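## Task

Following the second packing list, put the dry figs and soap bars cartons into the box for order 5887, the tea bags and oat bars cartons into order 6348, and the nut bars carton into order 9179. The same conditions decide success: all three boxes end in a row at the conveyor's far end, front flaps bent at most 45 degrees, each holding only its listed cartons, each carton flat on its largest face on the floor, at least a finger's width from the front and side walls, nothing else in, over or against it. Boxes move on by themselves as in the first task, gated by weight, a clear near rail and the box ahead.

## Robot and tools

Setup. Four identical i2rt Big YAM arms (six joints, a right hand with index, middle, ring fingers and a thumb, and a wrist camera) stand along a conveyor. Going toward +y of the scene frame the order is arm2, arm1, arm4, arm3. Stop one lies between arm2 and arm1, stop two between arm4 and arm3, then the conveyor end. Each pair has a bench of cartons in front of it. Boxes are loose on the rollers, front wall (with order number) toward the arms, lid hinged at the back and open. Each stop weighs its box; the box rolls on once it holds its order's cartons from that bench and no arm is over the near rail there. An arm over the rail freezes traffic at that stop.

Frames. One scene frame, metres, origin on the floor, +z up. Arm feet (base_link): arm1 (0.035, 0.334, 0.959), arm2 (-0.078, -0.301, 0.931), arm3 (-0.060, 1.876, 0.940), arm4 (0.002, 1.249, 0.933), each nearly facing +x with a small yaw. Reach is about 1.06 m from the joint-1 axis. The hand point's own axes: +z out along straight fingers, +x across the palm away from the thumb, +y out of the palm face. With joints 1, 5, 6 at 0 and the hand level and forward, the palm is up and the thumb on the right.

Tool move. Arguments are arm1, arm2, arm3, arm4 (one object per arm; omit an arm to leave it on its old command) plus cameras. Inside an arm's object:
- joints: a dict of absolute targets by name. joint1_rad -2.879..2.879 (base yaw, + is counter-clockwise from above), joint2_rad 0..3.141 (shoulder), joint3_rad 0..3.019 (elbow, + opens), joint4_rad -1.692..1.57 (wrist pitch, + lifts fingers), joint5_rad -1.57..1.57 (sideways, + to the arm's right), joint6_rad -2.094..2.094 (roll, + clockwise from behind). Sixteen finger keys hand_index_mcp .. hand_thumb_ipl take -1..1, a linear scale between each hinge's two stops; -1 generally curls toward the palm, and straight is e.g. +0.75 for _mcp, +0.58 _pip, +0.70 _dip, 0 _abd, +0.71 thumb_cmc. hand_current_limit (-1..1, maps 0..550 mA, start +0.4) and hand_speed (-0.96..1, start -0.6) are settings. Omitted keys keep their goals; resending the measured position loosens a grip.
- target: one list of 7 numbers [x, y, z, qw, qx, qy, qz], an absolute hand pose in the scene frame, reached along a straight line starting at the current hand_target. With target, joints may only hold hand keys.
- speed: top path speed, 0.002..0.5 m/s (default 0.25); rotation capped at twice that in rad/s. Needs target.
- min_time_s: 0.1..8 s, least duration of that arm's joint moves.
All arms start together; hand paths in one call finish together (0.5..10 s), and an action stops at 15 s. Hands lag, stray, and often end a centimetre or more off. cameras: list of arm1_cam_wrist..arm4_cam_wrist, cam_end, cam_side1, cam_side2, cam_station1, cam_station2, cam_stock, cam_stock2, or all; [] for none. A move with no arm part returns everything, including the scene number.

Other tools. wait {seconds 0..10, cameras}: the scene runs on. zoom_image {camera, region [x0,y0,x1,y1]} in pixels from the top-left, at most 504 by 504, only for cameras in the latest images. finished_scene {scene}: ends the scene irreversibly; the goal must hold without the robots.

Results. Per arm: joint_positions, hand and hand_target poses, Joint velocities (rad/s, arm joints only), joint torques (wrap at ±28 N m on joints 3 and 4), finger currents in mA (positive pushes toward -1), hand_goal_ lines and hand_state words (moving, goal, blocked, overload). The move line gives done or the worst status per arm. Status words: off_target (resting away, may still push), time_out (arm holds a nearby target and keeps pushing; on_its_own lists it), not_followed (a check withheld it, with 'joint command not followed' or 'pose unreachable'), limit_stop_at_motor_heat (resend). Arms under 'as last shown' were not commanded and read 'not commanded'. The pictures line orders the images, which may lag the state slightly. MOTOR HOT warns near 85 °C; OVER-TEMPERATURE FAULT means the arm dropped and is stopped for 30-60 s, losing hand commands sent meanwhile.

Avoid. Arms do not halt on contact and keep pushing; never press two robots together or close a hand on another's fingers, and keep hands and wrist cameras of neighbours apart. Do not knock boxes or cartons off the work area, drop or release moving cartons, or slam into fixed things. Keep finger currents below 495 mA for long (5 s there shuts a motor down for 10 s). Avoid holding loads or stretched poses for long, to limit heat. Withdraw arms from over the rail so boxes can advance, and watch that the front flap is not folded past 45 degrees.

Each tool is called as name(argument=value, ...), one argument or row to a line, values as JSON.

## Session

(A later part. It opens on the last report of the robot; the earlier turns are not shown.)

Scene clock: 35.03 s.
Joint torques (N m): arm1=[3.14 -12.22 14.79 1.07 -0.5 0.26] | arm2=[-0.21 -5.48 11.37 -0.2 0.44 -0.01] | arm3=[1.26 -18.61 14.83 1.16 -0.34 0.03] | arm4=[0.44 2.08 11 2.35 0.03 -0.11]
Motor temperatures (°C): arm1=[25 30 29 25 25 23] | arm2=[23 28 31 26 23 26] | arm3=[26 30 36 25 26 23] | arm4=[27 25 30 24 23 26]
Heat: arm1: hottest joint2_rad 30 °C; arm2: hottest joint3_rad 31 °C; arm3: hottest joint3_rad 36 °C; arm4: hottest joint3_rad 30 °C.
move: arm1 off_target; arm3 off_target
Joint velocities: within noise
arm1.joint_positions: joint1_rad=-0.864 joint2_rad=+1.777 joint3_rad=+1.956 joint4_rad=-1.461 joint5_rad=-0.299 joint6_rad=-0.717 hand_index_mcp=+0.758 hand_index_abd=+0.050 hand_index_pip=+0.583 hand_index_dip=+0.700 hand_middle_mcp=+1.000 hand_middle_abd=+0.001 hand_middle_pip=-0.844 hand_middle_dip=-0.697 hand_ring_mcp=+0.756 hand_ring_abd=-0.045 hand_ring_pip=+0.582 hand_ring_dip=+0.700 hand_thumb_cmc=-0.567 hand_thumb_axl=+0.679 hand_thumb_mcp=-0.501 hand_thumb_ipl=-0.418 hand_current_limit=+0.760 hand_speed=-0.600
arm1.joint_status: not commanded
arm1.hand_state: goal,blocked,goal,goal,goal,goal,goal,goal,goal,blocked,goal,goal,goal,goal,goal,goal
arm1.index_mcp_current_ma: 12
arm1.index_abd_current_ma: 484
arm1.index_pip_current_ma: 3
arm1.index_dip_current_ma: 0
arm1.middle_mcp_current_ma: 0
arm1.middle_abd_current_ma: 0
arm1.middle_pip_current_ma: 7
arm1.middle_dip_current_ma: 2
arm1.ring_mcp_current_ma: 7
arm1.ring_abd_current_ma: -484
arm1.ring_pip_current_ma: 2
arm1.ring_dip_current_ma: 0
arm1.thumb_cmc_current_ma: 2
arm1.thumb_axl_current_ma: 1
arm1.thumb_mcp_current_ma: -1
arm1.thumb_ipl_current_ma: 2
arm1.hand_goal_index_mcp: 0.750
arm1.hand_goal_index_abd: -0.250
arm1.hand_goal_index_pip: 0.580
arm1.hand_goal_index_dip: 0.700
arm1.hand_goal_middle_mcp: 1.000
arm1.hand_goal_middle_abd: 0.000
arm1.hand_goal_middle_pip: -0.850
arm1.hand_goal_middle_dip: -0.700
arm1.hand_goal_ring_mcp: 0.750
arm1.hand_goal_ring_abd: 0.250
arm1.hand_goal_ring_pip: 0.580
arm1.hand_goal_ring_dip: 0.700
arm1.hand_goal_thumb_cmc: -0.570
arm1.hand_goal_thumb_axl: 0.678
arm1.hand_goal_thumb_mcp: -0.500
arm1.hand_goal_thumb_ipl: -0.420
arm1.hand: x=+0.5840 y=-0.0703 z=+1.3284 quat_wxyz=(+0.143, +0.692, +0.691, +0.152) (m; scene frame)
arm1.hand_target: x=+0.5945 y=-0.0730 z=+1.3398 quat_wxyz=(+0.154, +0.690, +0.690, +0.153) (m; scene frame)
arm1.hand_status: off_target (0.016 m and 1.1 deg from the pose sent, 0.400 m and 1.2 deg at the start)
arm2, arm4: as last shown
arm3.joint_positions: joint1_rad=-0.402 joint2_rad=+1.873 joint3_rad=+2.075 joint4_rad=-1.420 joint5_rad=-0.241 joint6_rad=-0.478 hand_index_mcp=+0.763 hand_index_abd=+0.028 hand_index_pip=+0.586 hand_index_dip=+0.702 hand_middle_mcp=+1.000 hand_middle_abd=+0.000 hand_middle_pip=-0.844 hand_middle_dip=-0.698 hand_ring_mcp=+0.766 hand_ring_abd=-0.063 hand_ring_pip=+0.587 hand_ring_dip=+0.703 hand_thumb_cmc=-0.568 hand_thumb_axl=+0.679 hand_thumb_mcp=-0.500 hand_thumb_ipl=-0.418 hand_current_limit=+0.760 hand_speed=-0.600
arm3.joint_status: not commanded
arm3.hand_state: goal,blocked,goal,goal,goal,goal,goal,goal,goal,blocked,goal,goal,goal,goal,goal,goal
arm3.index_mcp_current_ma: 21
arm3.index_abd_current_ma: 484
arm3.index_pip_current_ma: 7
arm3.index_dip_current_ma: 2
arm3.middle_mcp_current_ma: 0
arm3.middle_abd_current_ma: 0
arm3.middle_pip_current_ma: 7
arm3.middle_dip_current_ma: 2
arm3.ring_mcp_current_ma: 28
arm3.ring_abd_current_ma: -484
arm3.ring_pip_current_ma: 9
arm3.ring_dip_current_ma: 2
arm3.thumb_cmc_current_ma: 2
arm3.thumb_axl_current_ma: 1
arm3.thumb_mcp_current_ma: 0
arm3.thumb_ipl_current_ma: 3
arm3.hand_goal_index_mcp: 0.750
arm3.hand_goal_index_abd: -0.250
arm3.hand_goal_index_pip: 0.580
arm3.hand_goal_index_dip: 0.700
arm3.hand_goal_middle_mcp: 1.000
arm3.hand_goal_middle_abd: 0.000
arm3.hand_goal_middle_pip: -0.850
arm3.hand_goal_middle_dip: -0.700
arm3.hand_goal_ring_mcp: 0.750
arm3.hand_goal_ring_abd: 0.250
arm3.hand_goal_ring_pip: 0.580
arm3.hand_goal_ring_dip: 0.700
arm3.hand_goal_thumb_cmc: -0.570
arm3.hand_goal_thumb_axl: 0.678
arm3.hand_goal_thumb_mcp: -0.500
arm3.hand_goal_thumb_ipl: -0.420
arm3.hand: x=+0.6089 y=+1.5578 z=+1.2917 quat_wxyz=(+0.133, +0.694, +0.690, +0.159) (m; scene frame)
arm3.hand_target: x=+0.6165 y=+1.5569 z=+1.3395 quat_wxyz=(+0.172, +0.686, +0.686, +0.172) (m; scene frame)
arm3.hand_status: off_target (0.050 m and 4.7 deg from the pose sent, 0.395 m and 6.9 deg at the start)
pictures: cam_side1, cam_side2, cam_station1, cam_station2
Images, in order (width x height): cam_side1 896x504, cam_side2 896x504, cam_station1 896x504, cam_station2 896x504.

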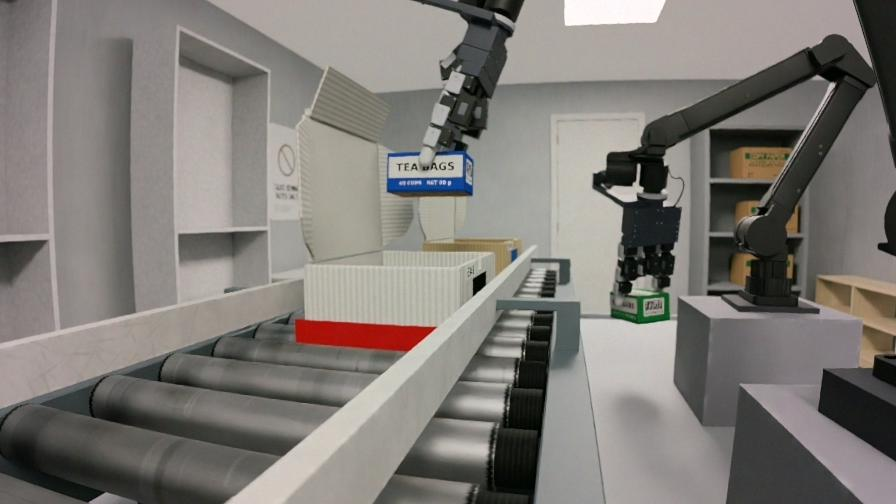

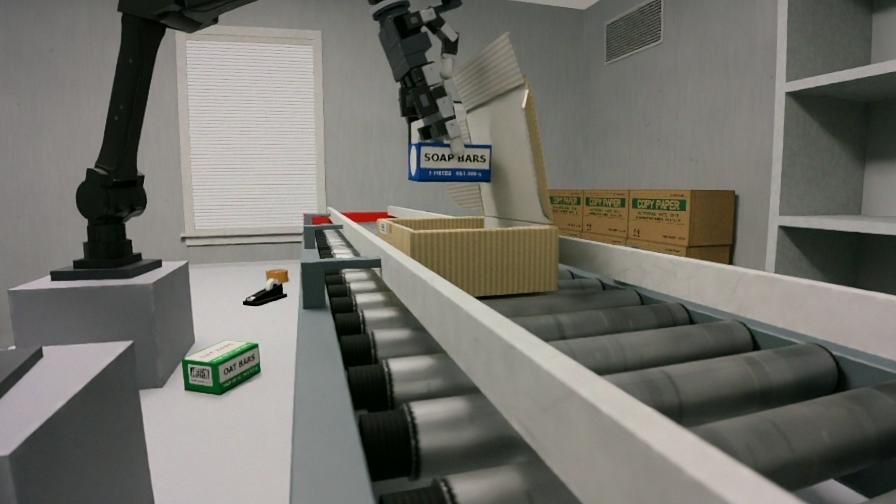

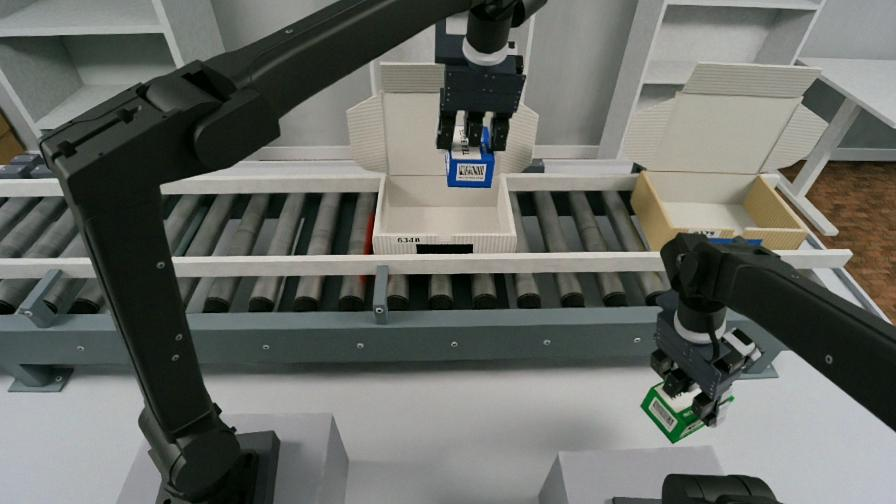

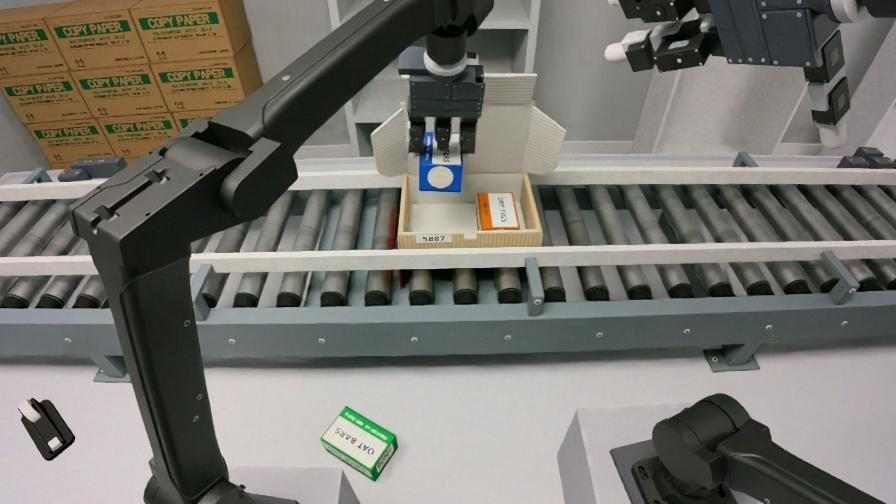

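move(
  arm1={"target": [0.603, -0.081, 1.22, 0.153, 0.6903, 0.6903, 0.153], "speed": 0.1},
  arm3={"target": [0.624, 1.553, 1.24, 0.1711, 0.6861, 0.6861, 0.1711], "speed": 0.1},
  cameras=["cam_station1", "cam_station2", "cam_side1", "cam_side2"],
)

zoom_image(
  camera="cam_side1",
  region=[280, 60, 560, 360],
)

zoom_image(
  camera="cam_side2",
  region=[340, 20, 620, 320],
)

zoom_image(
  camera="cam_station1",
  region=[350, 60, 550, 270],
)

zoom_image(
  camera="cam_station2",
  region=[370, 60, 570, 270],
)

Scene clock: 37.37 s.
Joint torques (N m): arm1=[3.02 -12.51 11.06 1.83 -0.5 0.27] | arm2=[-0.26 -5.07 11.38 -0.13 0.42 -0.02] | arm3=[1.32 -20.31 10.1 2.51 -0.35 0.03] | arm4=[0.44 2.02 11 2.37 0.03 -0.11]
Motor temperatures (°C): arm1=[25 31 29 25 25 23] | arm2=[23 28 31 26 24 26] | arm3=[26 30 36 25 26 23] | arm4=[27 25 30 24 23 26]
Heat: arm1: hottest joint2_rad 31 °C; arm2: hottest joint3_rad 31 °C; arm3: hottest joint3_rad 36 °C; arm4: hottest joint3_rad 30 °C.
move: arm1 off_target; arm3 off_target
Joint velocities: within noise
arm1.joint_positions: joint1_rad=-0.864 joint2_rad=+1.789 joint3_rad=+1.697 joint4_rad=-1.172 joint5_rad=-0.298 joint6_rad=-0.716 hand_index_mcp=+0.758 hand_index_abd=+0.050 hand_index_pip=+0.583 hand_index_dip=+0.700 hand_middle_mcp=+1.000 hand_middle_abd=+0.001 hand_middle_pip=-0.844 hand_middle_dip=-0.697 hand_ring_mcp=+0.756 hand_ring_abd=-0.045 hand_ring_pip=+0.582 hand_ring_dip=+0.700 hand_thumb_cmc=-0.567 hand_thumb_axl=+0.679 hand_thumb_mcp=-0.501 hand_thumb_ipl=-0.418 hand_current_limit=+0.760 hand_speed=-0.600
arm1.joint_status: not commanded
arm1.hand_state: goal,blocked,goal,goal,goal,goal,goal,goal,goal,blocked,goal,goal,goal,goal,goal,goal
arm1.index_mcp_current_ma: 12
arm1.index_abd_current_ma: 484
arm1.index_pip_current_ma: 3
arm1.index_dip_current_ma: 0
arm1.middle_mcp_current_ma: 0
arm1.middle_abd_current_ma: 0
arm1.middle_pip_current_ma: 7
arm1.middle_dip_current_ma: 2
arm1.ring_mcp_current_ma: 7
arm1.ring_abd_current_ma: -484
arm1.ring_pip_current_ma: 2
arm1.ring_dip_current_ma: 0
arm1.thumb_cmc_current_ma: 2
arm1.thumb_axl_current_ma: 1
arm1.thumb_mcp_current_ma: -1
arm1.thumb_ipl_current_ma: 2
arm1.hand_goal_index_mcp: 0.750
arm1.hand_goal_index_abd: -0.250
arm1.hand_goal_index_pip: 0.580
arm1.hand_goal_index_dip: 0.700
arm1.hand_goal_middle_mcp: 1.000
arm1.hand_goal_middle_abd: 0.000
arm1.hand_goal_middle_pip: -0.850
arm1.hand_goal_middle_dip: -0.700
arm1.hand_goal_ring_mcp: 0.750
arm1.hand_goal_ring_abd: 0.250
arm1.hand_goal_ring_pip: 0.580
arm1.hand_goal_ring_dip: 0.700
arm1.hand_goal_thumb_cmc: -0.570
arm1.hand_goal_thumb_axl: 0.678
arm1.hand_goal_thumb_mcp: -0.500
arm1.hand_goal_thumb_ipl: -0.420
arm1.hand: x=+0.5939 y=-0.0804 z=+1.2266 quat_wxyz=(+0.153, +0.690, +0.691, +0.152) (m; scene frame)
arm1.hand_target: x=+0.6028 y=-0.0808 z=+1.2202 quat_wxyz=(+0.153, +0.690, +0.690, +0.153) (m; scene frame)
arm1.hand_status: off_target (0.011 m and 0.1 deg from the pose sent, 0.111 m and 1.1 deg at the start)
arm2, arm4: as last shown
arm3.joint_positions: joint1_rad=-0.402 joint2_rad=+1.873 joint3_rad=+1.848 joint4_rad=-1.179 joint5_rad=-0.240 joint6_rad=-0.477 hand_index_mcp=+0.763 hand_index_abd=+0.028 hand_index_pip=+0.586 hand_index_dip=+0.702 hand_middle_mcp=+1.000 hand_middle_abd=+0.000 hand_middle_pip=-0.844 hand_middle_dip=-0.698 hand_ring_mcp=+0.767 hand_ring_abd=-0.063 hand_ring_pip=+0.588 hand_ring_dip=+0.703 hand_thumb_cmc=-0.568 hand_thumb_axl=+0.679 hand_thumb_mcp=-0.500 hand_thumb_ipl=-0.418 hand_current_limit=+0.760 hand_speed=-0.600
arm3.joint_status: not commanded
arm3.hand_state: goal,blocked,goal,goal,goal,goal,goal,goal,goal,blocked,goal,goal,goal,goal,goal,goal
arm3.index_mcp_current_ma: 22
arm3.index_abd_current_ma: 484
arm3.index_pip_current_ma: 7
arm3.index_dip_current_ma: 2
arm3.middle_mcp_current_ma: 0
arm3.middle_abd_current_ma: 0
arm3.middle_pip_current_ma: 7
arm3.middle_dip_current_ma: 2
arm3.ring_mcp_current_ma: 31
arm3.ring_abd_current_ma: -484
arm3.ring_pip_current_ma: 10
arm3.ring_dip_current_ma: 3
arm3.thumb_cmc_current_ma: 2
arm3.thumb_axl_current_ma: 1
arm3.thumb_mcp_current_ma: 0
arm3.thumb_ipl_current_ma: 3
arm3.hand_goal_index_mcp: 0.750
arm3.hand_goal_index_abd: -0.250
arm3.hand_goal_index_pip: 0.580
arm3.hand_goal_index_dip: 0.700
arm3.hand_goal_middle_mcp: 1.000
arm3.hand_goal_middle_abd: 0.000
arm3.hand_goal_middle_pip: -0.850
arm3.hand_goal_middle_dip: -0.700
arm3.hand_goal_ring_mcp: 0.750
arm3.hand_goal_ring_abd: 0.250
arm3.hand_goal_ring_pip: 0.580
arm3.hand_goal_ring_dip: 0.700
arm3.hand_goal_thumb_cmc: -0.570
arm3.hand_goal_thumb_axl: 0.678
arm3.hand_goal_thumb_mcp: -0.500
arm3.hand_goal_thumb_ipl: -0.420
arm3.hand: x=+0.6175 y=+1.5521 z=+1.2079 quat_wxyz=(+0.140, +0.692, +0.689, +0.160) (m; scene frame)
arm3.hand_target: x=+0.6230 y=+1.5537 z=+1.2402 quat_wxyz=(+0.171, +0.686, +0.686, +0.171) (m; scene frame)
arm3.hand_status: off_target (0.033 m and 3.8 deg from the pose sent, 0.054 m and 4.7 deg at the start)
pictures: cam_side1, cam_side2, cam_station1, cam_station2
Images, in order (width x height): cam_side1 896x504, cam_side2 896x504, cam_station1 896x504, cam_station2 896x504.

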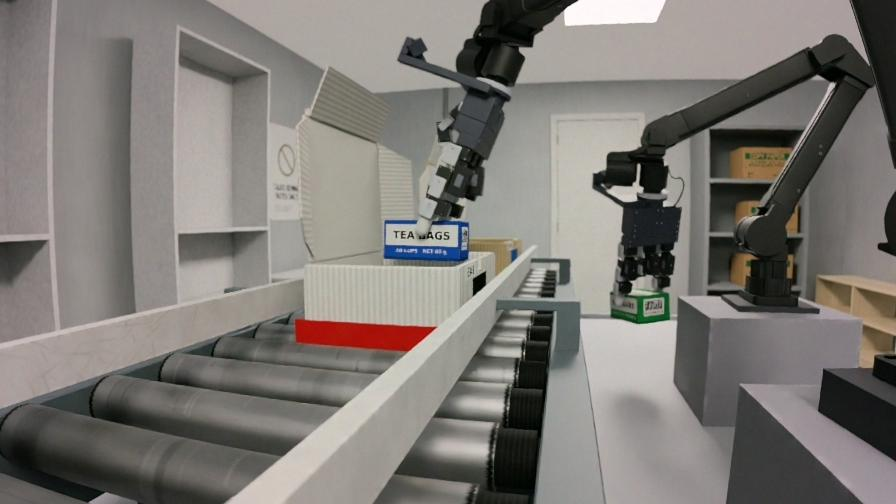

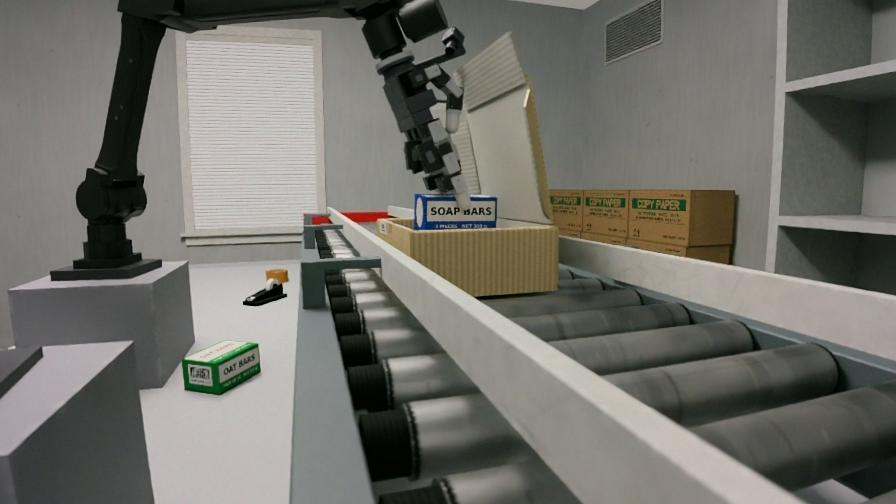

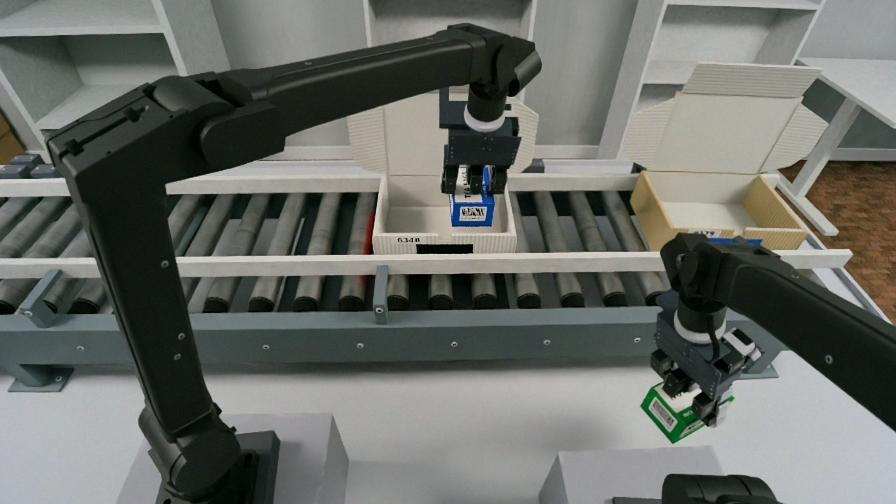

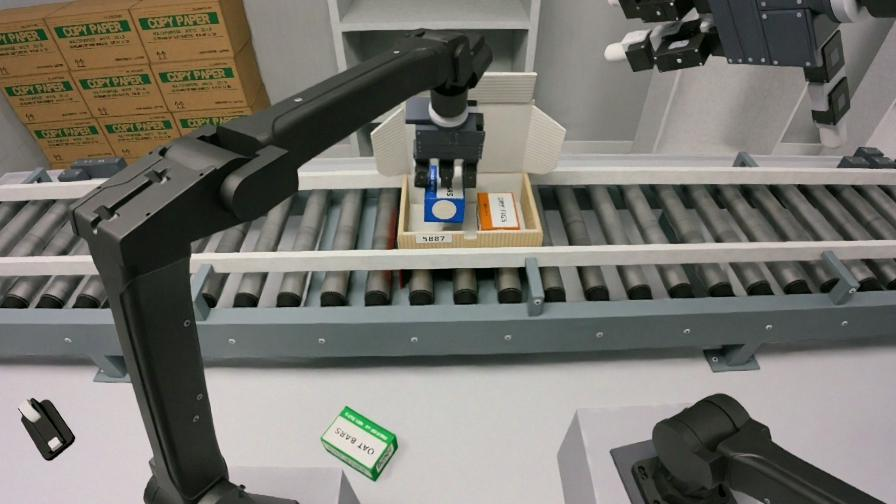

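Scaled by 1.680.

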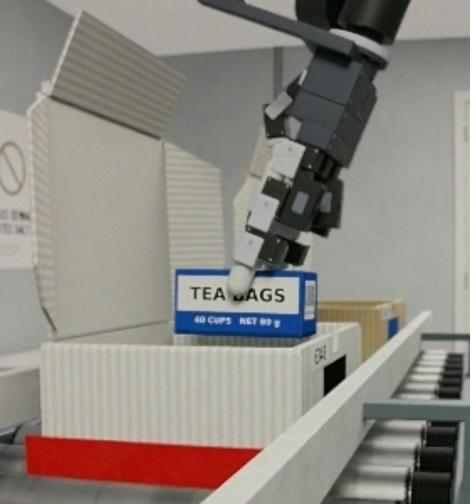

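Scaled by 1.680.

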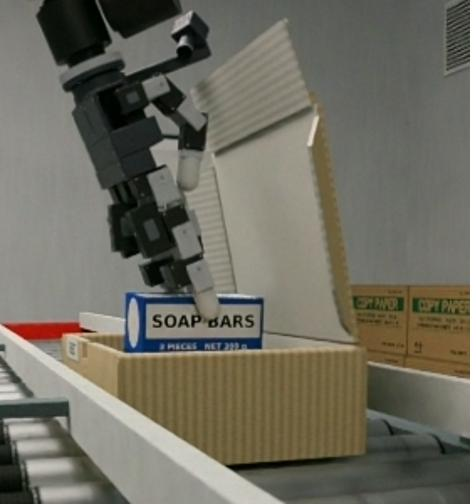

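Scaled by 2.400.

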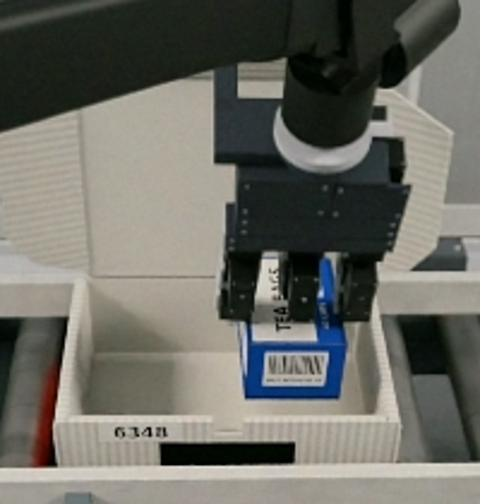

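Scaled by 2.400.

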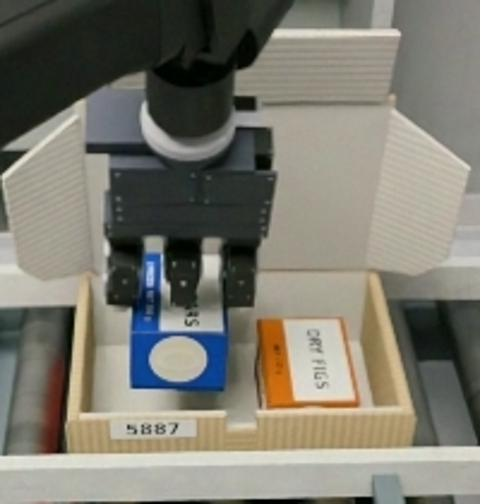

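move(
  arm1={"target": [0.605, -0.081, 1.18, 0.153, 0.6903, 0.6903, 0.153], "speed": 0.1},
  arm3={"target": [0.632, 1.553, 1.20, 0.1711, 0.6861, 0.6861, 0.1711], "speed": 0.08},
  cameras=["cam_station1", "cam_station2", "cam_side1", "cam_side2"],
)

zoom_image(
  camera="cam_side1",
  region=[280, 60, 560, 360],
)

zoom_image(
  camera="cam_side2",
  region=[340, 20, 620, 320],
)

zoom_image(
  camera="cam_station1",
  region=[350, 60, 550, 270],
)

zoom_image(
  camera="cam_station2",
  region=[370, 60, 570, 270],
)

Scene clock: 39.77 s.
Joint torques (N m): arm1=[3.02 -12.1 10.85 1.77 -0.5 0.27] | arm2=[-0.26 -6.01 11.52 -0.12 0.43 -0.01] | arm3=[1.49 -18.73 9.94 2.62 -0.33 0.02] | arm4=[0.44 2.02 11 2.37 0.03 -0.11]
Motor temperatures (°C): arm1=[25 31 29 25 25 23] | arm2=[23 28 32 26 24 26] | arm3=[26 31 36 25 25 23] | arm4=[27 25 31 24 23 26]
Heat: arm1: hottest joint2_rad 31 °C; arm2: hottest joint3_rad 32 °C; arm3: hottest joint3_rad 36 °C; arm4: hottest joint3_rad 31 °C.
move: arm1 off_target; arm3 off_target
Joint velocities: within noise
arm1.joint_positions: joint1_rad=-0.864 joint2_rad=+1.807 joint3_rad=+1.617 joint4_rad=-1.073 joint5_rad=-0.297 joint6_rad=-0.714 hand_index_mcp=+0.758 hand_index_abd=+0.050 hand_index_pip=+0.583 hand_index_dip=+0.700 hand_middle_mcp=+1.000 hand_middle_abd=+0.001 hand_middle_pip=-0.844 hand_middle_dip=-0.697 hand_ring_mcp=+0.756 hand_ring_abd=-0.045 hand_ring_pip=+0.582 hand_ring_dip=+0.700 hand_thumb_cmc=-0.567 hand_thumb_axl=+0.679 hand_thumb_mcp=-0.501 hand_thumb_ipl=-0.418 hand_current_limit=+0.760 hand_speed=-0.600
arm1.joint_status: not commanded
arm1.hand_state: goal,blocked,goal,goal,goal,goal,goal,goal,goal,blocked,goal,goal,goal,goal,goal,goal
arm1.index_mcp_current_ma: 12
arm1.index_abd_current_ma: 484
arm1.index_pip_current_ma: 3
arm1.index_dip_current_ma: 0
arm1.middle_mcp_current_ma: 0
arm1.middle_abd_current_ma: 0
arm1.middle_pip_current_ma: 7
arm1.middle_dip_current_ma: 2
arm1.ring_mcp_current_ma: 7
arm1.ring_abd_current_ma: -484
arm1.ring_pip_current_ma: 2
arm1.ring_dip_current_ma: 0
arm1.thumb_cmc_current_ma: 2
arm1.thumb_axl_current_ma: 1
arm1.thumb_mcp_current_ma: -1
arm1.thumb_ipl_current_ma: 2
arm1.hand_goal_index_mcp: 0.750
arm1.hand_goal_index_abd: -0.250
arm1.hand_goal_index_pip: 0.580
arm1.hand_goal_index_dip: 0.700
arm1.hand_goal_middle_mcp: 1.000
arm1.hand_goal_middle_abd: 0.000
arm1.hand_goal_middle_pip: -0.850
arm1.hand_goal_middle_dip: -0.700
arm1.hand_goal_ring_mcp: 0.750
arm1.hand_goal_ring_abd: 0.250
arm1.hand_goal_ring_pip: 0.580
arm1.hand_goal_ring_dip: 0.700
arm1.hand_goal_thumb_cmc: -0.570
arm1.hand_goal_thumb_axl: 0.678
arm1.hand_goal_thumb_mcp: -0.500
arm1.hand_goal_thumb_ipl: -0.420
arm1.hand: x=+0.5952 y=-0.0820 z=+1.1867 quat_wxyz=(+0.153, +0.691, +0.690, +0.152) (m; scene frame)
arm1.hand_target: x=+0.6048 y=-0.0807 z=+1.1801 quat_wxyz=(+0.153, +0.690, +0.690, +0.153) (m; scene frame)
arm1.hand_status: off_target (0.012 m and 0.2 deg from the pose sent, 0.048 m and 0.1 deg at the start)
arm2, arm4: as last shown
arm3.joint_positions: joint1_rad=-0.397 joint2_rad=+1.875 joint3_rad=+1.782 joint4_rad=-1.085 joint5_rad=-0.237 joint6_rad=-0.471 hand_index_mcp=+0.763 hand_index_abd=+0.028 hand_index_pip=+0.586 hand_index_dip=+0.702 hand_middle_mcp=+1.000 hand_middle_abd=+0.000 hand_middle_pip=-0.844 hand_middle_dip=-0.698 hand_ring_mcp=+0.767 hand_ring_abd=-0.063 hand_ring_pip=+0.588 hand_ring_dip=+0.703 hand_thumb_cmc=-0.568 hand_thumb_axl=+0.679 hand_thumb_mcp=-0.500 hand_thumb_ipl=-0.418 hand_current_limit=+0.760 hand_speed=-0.600
arm3.joint_status: not commanded
arm3.hand_state: goal,blocked,goal,goal,goal,goal,goal,goal,goal,blocked,goal,goal,goal,goal,goal,goal
arm3.index_mcp_current_ma: 22
arm3.index_abd_current_ma: 484
arm3.index_pip_current_ma: 7
arm3.index_dip_current_ma: 2
arm3.middle_mcp_current_ma: 0
arm3.middle_abd_current_ma: 0
arm3.middle_pip_current_ma: 7
arm3.middle_dip_current_ma: 2
arm3.ring_mcp_current_ma: 31
arm3.ring_abd_current_ma: -484
arm3.ring_pip_current_ma: 11
arm3.ring_dip_current_ma: 3
arm3.thumb_cmc_current_ma: 2
arm3.thumb_axl_current_ma: 1
arm3.thumb_mcp_current_ma: 0
arm3.thumb_ipl_current_ma: 3
arm3.hand_goal_index_mcp: 0.750
arm3.hand_goal_index_abd: -0.250
arm3.hand_goal_index_pip: 0.580
arm3.hand_goal_index_dip: 0.700
arm3.hand_goal_middle_mcp: 1.000
arm3.hand_goal_middle_abd: 0.000
arm3.hand_goal_middle_pip: -0.850
arm3.hand_goal_middle_dip: -0.700
arm3.hand_goal_ring_mcp: 0.750
arm3.hand_goal_ring_abd: 0.250
arm3.hand_goal_ring_pip: 0.580
arm3.hand_goal_ring_dip: 0.700
arm3.hand_goal_thumb_cmc: -0.570
arm3.hand_goal_thumb_axl: 0.678
arm3.hand_goal_thumb_mcp: -0.500
arm3.hand_goal_thumb_ipl: -0.420
arm3.hand: x=+0.6222 y=+1.5526 z=+1.1851 quat_wxyz=(+0.151, +0.690, +0.688, +0.163) (m; scene frame)
arm3.hand_target: x=+0.6314 y=+1.5531 z=+1.2003 quat_wxyz=(+0.171, +0.686, +0.686, +0.171) (m; scene frame)
arm3.hand_status: off_target (0.018 m and 2.5 deg from the pose sent, 0.017 m and 3.8 deg at the start)
pictures: cam_side1, cam_side2, cam_station1, cam_station2
Images, in order (width x height): cam_side1 896x504, cam_side2 896x504, cam_station1 896x504, cam_station2 896x504.

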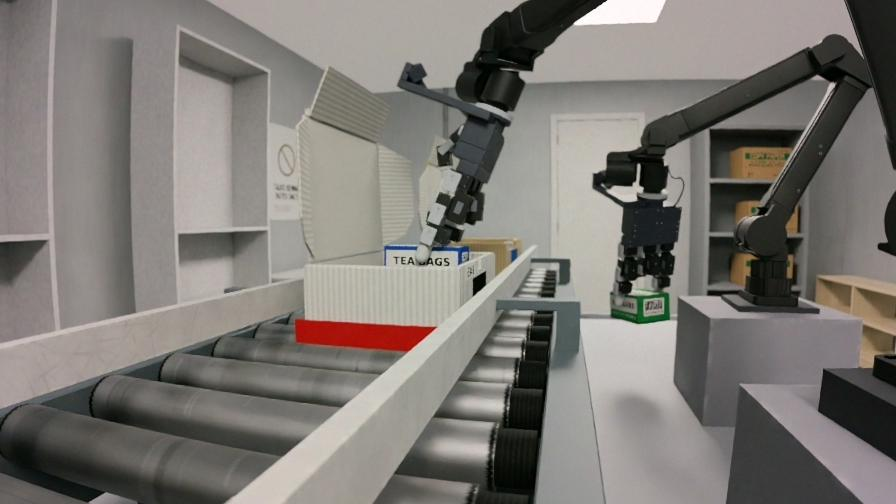

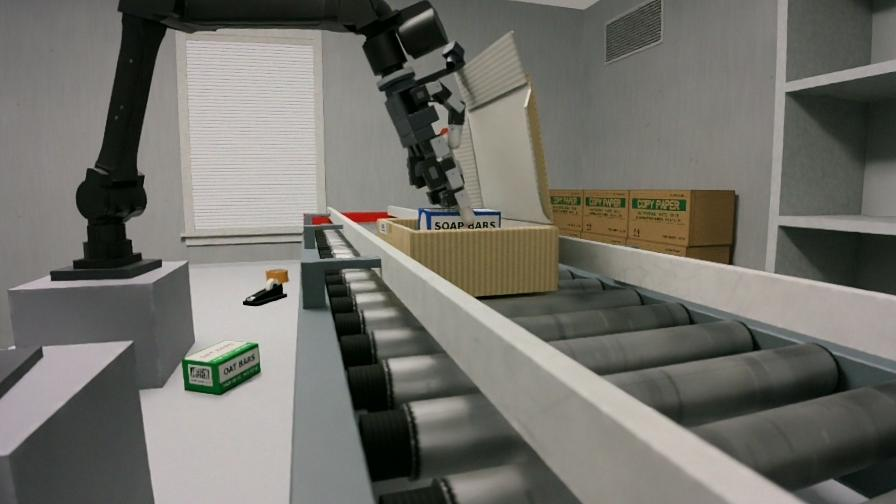

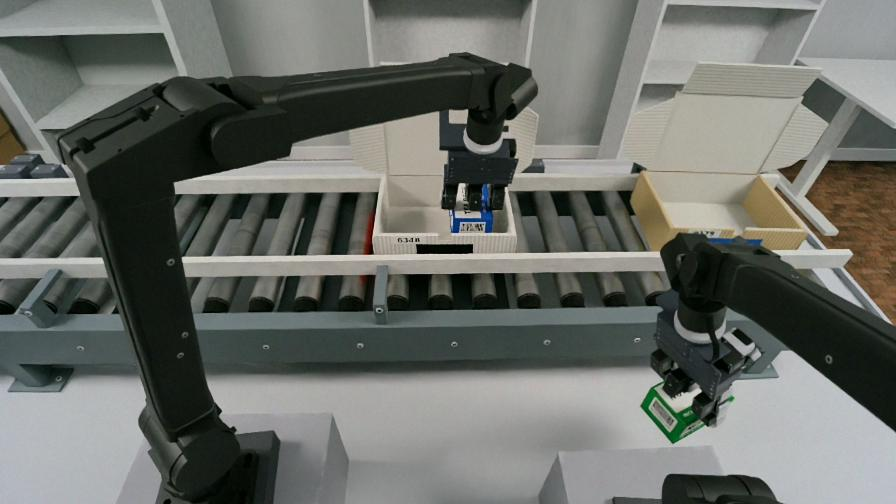

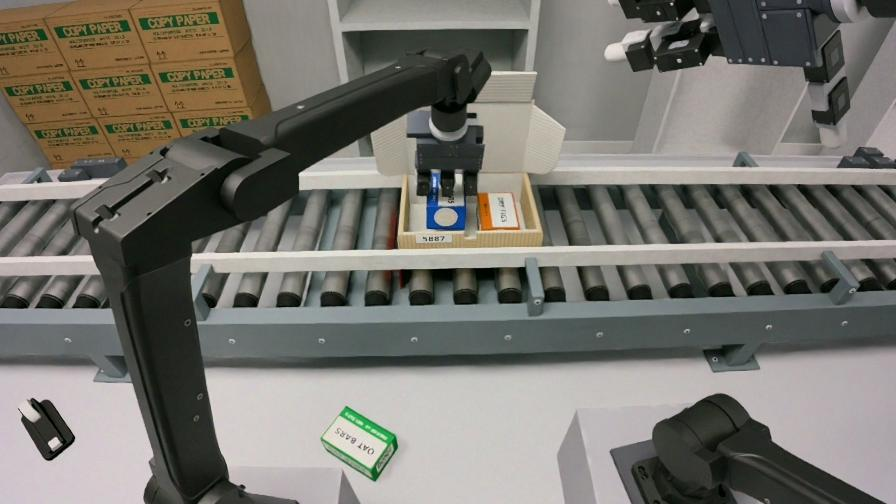

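Scaled by 1.680.

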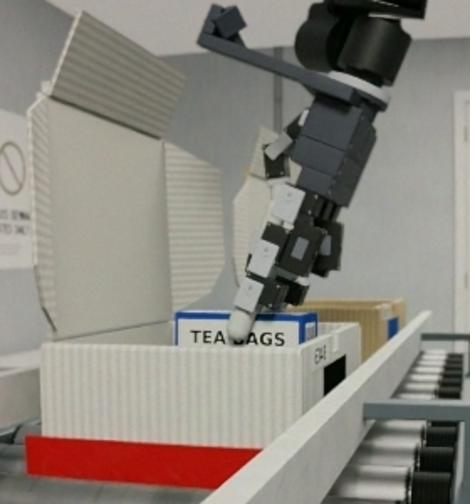

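Scaled by 1.680.

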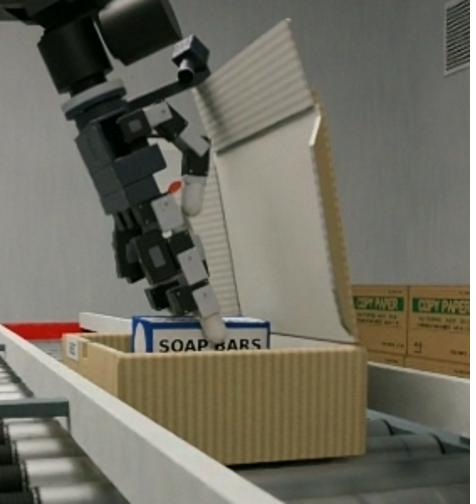

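Scaled by 2.400.

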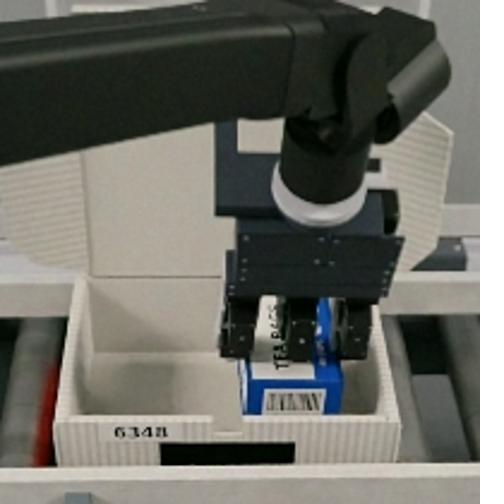

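Scaled by 2.400.

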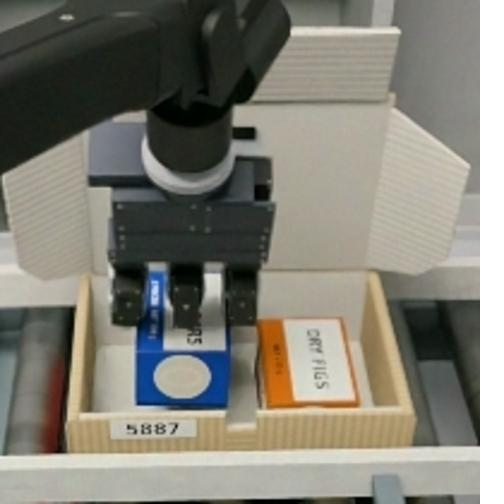

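zoom_image(
  camera="cam_side2",
  region=[370, 190, 570, 310],
)

zoom_image(
  camera="cam_side1",
  region=[295, 220, 515, 360],
)

zoom_image(
  camera="cam_station2",
  region=[390, 160, 560, 260],
)

zoom_image(
  camera="cam_station1",
  region=[365, 160, 535, 260],
)

Scaled by 2.520.

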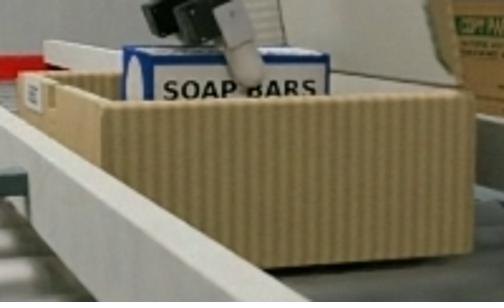

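Scaled by 2.291.

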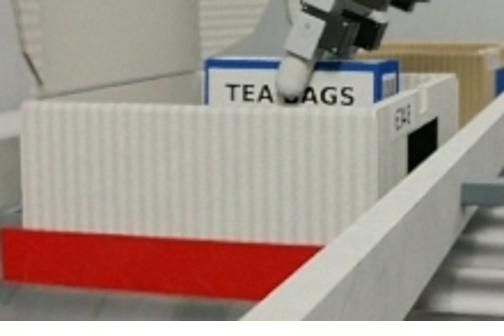

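Scaled by 2.965.

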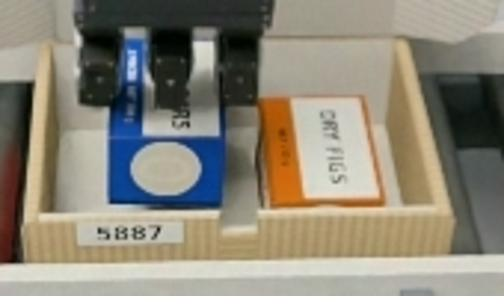

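Scaled by 2.965.

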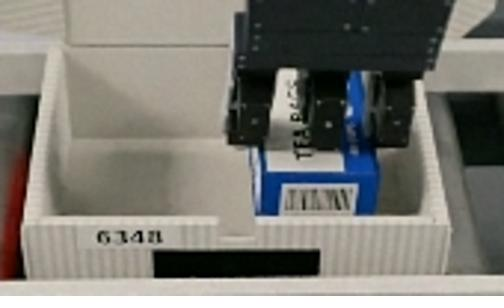

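move(
  arm1={"target": [0.618, -0.081, 1.165, 0.153, 0.6903, 0.6903, 0.153], "speed": 0.06},
  arm3={"target": [0.609, 1.553, 1.175, 0.1711, 0.6861, 0.6861, 0.1711], "speed": 0.06},
  cameras=["cam_station1", "cam_station2", "cam_side1", "cam_side2"],
)

zoom_image(
  camera="cam_side2",
  region=[370, 190, 570, 310],
)

zoom_image(
  camera="cam_side1",
  region=[295, 220, 515, 360],
)

zoom_image(
  camera="cam_station2",
  region=[390, 160, 560, 260],
)

zoom_image(
  camera="cam_station1",
  region=[365, 160, 535, 260],
)

Scene clock: 42.77 s.
Joint torques (N m): arm1=[2.9 -12.92 11.23 1.87 -0.48 0.24] | arm2=[-0.79 -5.36 11.43 -0.08 0.41 0] | arm3=[0.44 -20.72 9.13 2.25 -0.43 -0.13] | arm4=[0.5 2.02 11 2.36 0.03 -0.11]
Motor temperatures (°C): arm1=[25 31 29 25 25 23] | arm2=[23 28 32 26 24 26] | arm3=[26 31 36 25 25 23] | arm4=[27 25 31 24 23 26]
Heat: arm1: hottest joint2_rad 31 °C; arm2: hottest joint3_rad 32 °C; arm3: hottest joint3_rad 36 °C; arm4: hottest joint3_rad 31 °C.
move: arm1 off_target; arm3 off_target
Joint velocities: within noise
arm1.joint_positions: joint1_rad=-0.847 joint2_rad=+1.837 joint3_rad=+1.617 joint4_rad=-1.043 joint5_rad=-0.293 joint6_rad=-0.699 hand_index_mcp=+0.758 hand_index_abd=+0.050 hand_index_pip=+0.583 hand_index_dip=+0.700 hand_middle_mcp=+1.000 hand_middle_abd=+0.001 hand_middle_pip=-0.844 hand_middle_dip=-0.697 hand_ring_mcp=+0.756 hand_ring_abd=-0.045 hand_ring_pip=+0.582 hand_ring_dip=+0.700 hand_thumb_cmc=-0.567 hand_thumb_axl=+0.679 hand_thumb_mcp=-0.501 hand_thumb_ipl=-0.418 hand_current_limit=+0.760 hand_speed=-0.600
arm1.joint_status: not commanded
arm1.hand_state: goal,blocked,goal,goal,goal,goal,goal,goal,goal,blocked,goal,goal,goal,goal,goal,goal
arm1.index_mcp_current_ma: 12
arm1.index_abd_current_ma: 484
arm1.index_pip_current_ma: 3
arm1.index_dip_current_ma: 0
arm1.middle_mcp_current_ma: 0
arm1.middle_abd_current_ma: 0
arm1.middle_pip_current_ma: 7
arm1.middle_dip_current_ma: 2
arm1.ring_mcp_current_ma: 7
arm1.ring_abd_current_ma: -484
arm1.ring_pip_current_ma: 2
arm1.ring_dip_current_ma: 0
arm1.thumb_cmc_current_ma: 2
arm1.thumb_axl_current_ma: 1
arm1.thumb_mcp_current_ma: -1
arm1.thumb_ipl_current_ma: 2
arm1.hand_goal_index_mcp: 0.750
arm1.hand_goal_index_abd: -0.250
arm1.hand_goal_index_pip: 0.580
arm1.hand_goal_index_dip: 0.700
arm1.hand_goal_middle_mcp: 1.000
arm1.hand_goal_middle_abd: 0.000
arm1.hand_goal_middle_pip: -0.850
arm1.hand_goal_middle_dip: -0.700
arm1.hand_goal_ring_mcp: 0.750
arm1.hand_goal_ring_abd: 0.250
arm1.hand_goal_ring_pip: 0.580
arm1.hand_goal_ring_dip: 0.700
arm1.hand_goal_thumb_cmc: -0.570
arm1.hand_goal_thumb_axl: 0.678
arm1.hand_goal_thumb_mcp: -0.500
arm1.hand_goal_thumb_ipl: -0.420
arm1.hand: x=+0.6076 y=-0.0801 z=+1.1701 quat_wxyz=(+0.150, +0.691, +0.691, +0.152) (m; scene frame)
arm1.hand_target: x=+0.6176 y=-0.0809 z=+1.1650 quat_wxyz=(+0.153, +0.690, +0.690, +0.153) (m; scene frame)
arm1.hand_status: off_target (0.012 m and 0.3 deg from the pose sent, 0.031 m and 0.2 deg at the start)
arm2, arm4: as last shown
arm3.joint_positions: joint1_rad=-0.403 joint2_rad=+1.864 joint3_rad=+1.658 joint4_rad=-0.996 joint5_rad=-0.241 joint6_rad=-0.470 hand_index_mcp=+0.759 hand_index_abd=+0.027 hand_index_pip=+0.584 hand_index_dip=+0.702 hand_middle_mcp=+1.000 hand_middle_abd=+0.000 hand_middle_pip=-0.844 hand_middle_dip=-0.698 hand_ring_mcp=+0.766 hand_ring_abd=-0.063 hand_ring_pip=+0.587 hand_ring_dip=+0.703 hand_thumb_cmc=-0.568 hand_thumb_axl=+0.679 hand_thumb_mcp=-0.501 hand_thumb_ipl=-0.418 hand_current_limit=+0.760 hand_speed=-0.600
arm3.joint_status: not commanded
arm3.hand_state: goal,blocked,goal,goal,goal,goal,goal,goal,goal,blocked,goal,goal,goal,goal,goal,goal
arm3.index_mcp_current_ma: 12
arm3.index_abd_current_ma: 484
arm3.index_pip_current_ma: 4
arm3.index_dip_current_ma: 1
arm3.middle_mcp_current_ma: 0
arm3.middle_abd_current_ma: 0
arm3.middle_pip_current_ma: 7
arm3.middle_dip_current_ma: 2
arm3.ring_mcp_current_ma: 28
arm3.ring_abd_current_ma: -484
arm3.ring_pip_current_ma: 9
arm3.ring_dip_current_ma: 3
arm3.thumb_cmc_current_ma: 2
arm3.thumb_axl_current_ma: 1
arm3.thumb_mcp_current_ma: -1
arm3.thumb_ipl_current_ma: 3
arm3.hand_goal_index_mcp: 0.750
arm3.hand_goal_index_abd: -0.250
arm3.hand_goal_index_pip: 0.580
arm3.hand_goal_index_dip: 0.700
arm3.hand_goal_middle_mcp: 1.000
arm3.hand_goal_middle_abd: 0.000
arm3.hand_goal_middle_pip: -0.850
arm3.hand_goal_middle_dip: -0.700
arm3.hand_goal_ring_mcp: 0.750
arm3.hand_goal_ring_abd: 0.250
arm3.hand_goal_ring_pip: 0.580
arm3.hand_goal_ring_dip: 0.700
arm3.hand_goal_thumb_cmc: -0.570
arm3.hand_goal_thumb_axl: 0.678
arm3.hand_goal_thumb_mcp: -0.500
arm3.hand_goal_thumb_ipl: -0.420
arm3.hand: x=+0.6075 y=+1.5564 z=+1.1415 quat_wxyz=(+0.140, +0.695, +0.687, +0.162) (m; scene frame)
arm3.hand_target: x=+0.6084 y=+1.5533 z=+1.1748 quat_wxyz=(+0.171, +0.686, +0.686, +0.171) (m; scene frame)
arm3.hand_status: off_target (0.034 m and 3.8 deg from the pose sent, 0.017 m and 2.5 deg at the start)
pictures: cam_side1, cam_side2, cam_station1, cam_station2
Images, in order (width x height): cam_side1 896x504, cam_side2 896x504, cam_station1 896x504, cam_station2 896x504.

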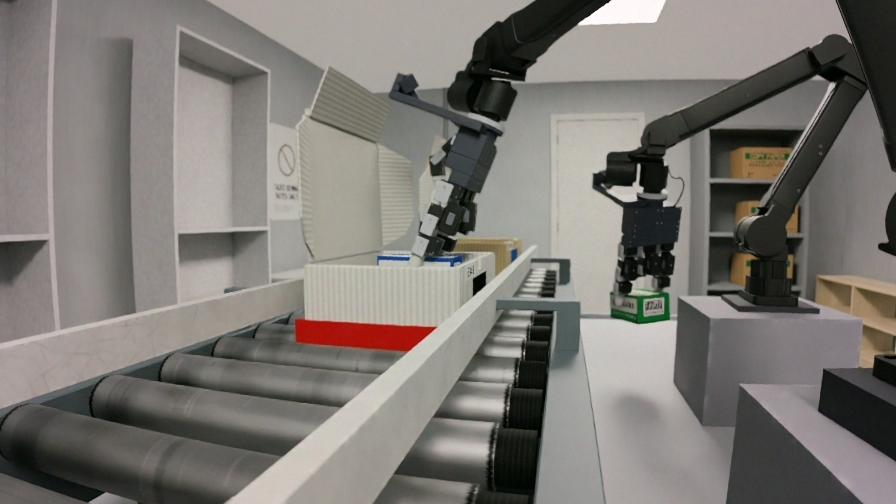

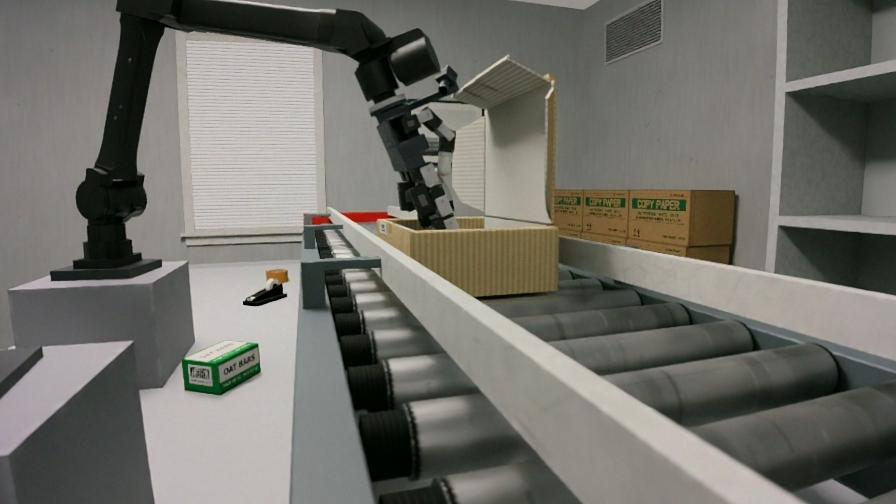

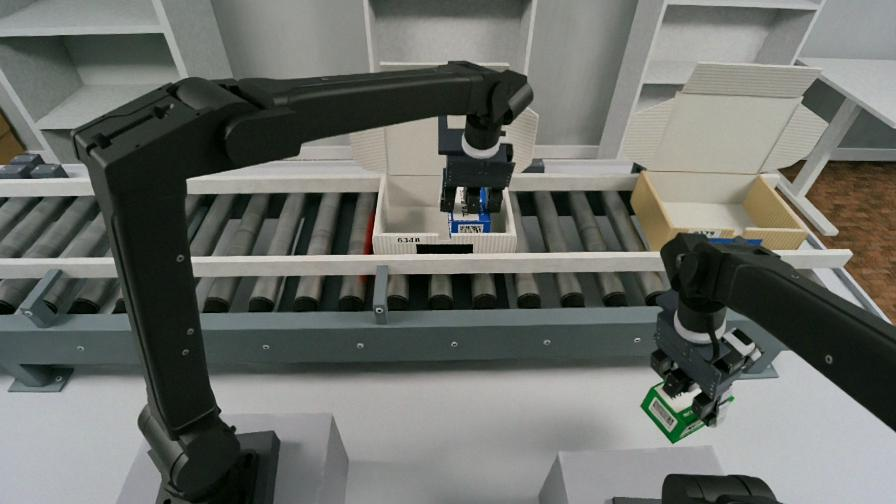

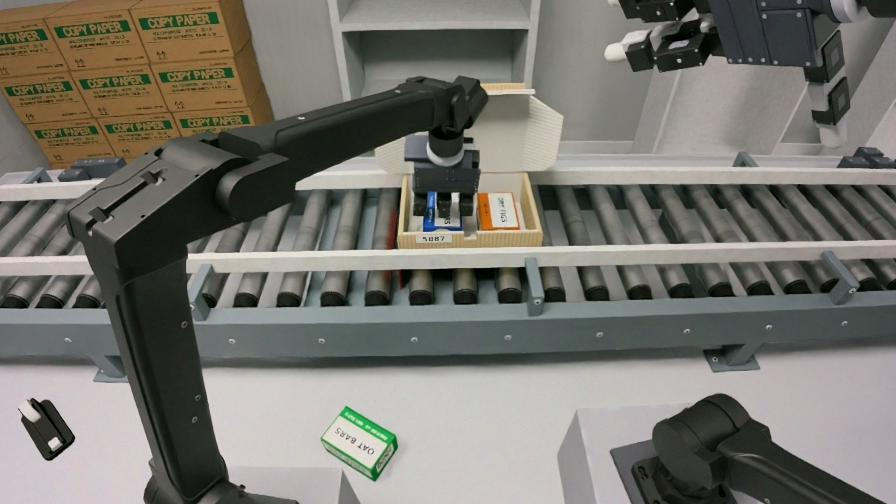

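Scaled by 2.520.

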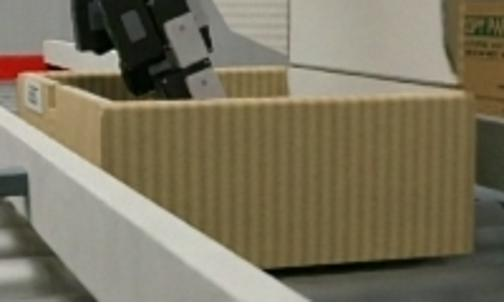

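Scaled by 2.291.

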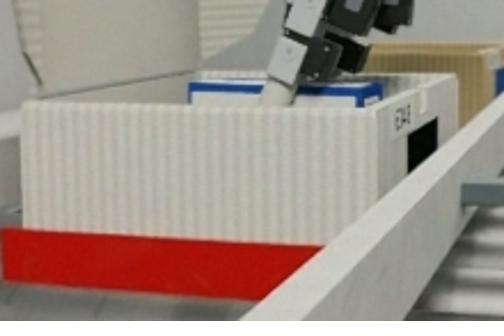

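Scaled by 2.965.

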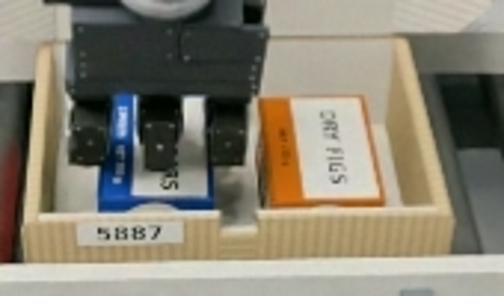

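Scaled by 2.965.

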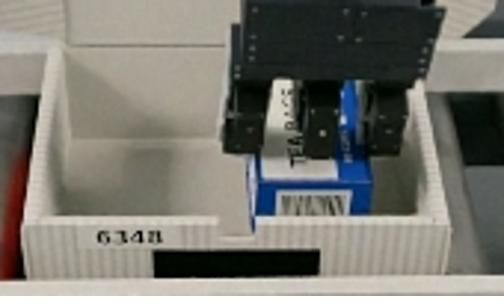

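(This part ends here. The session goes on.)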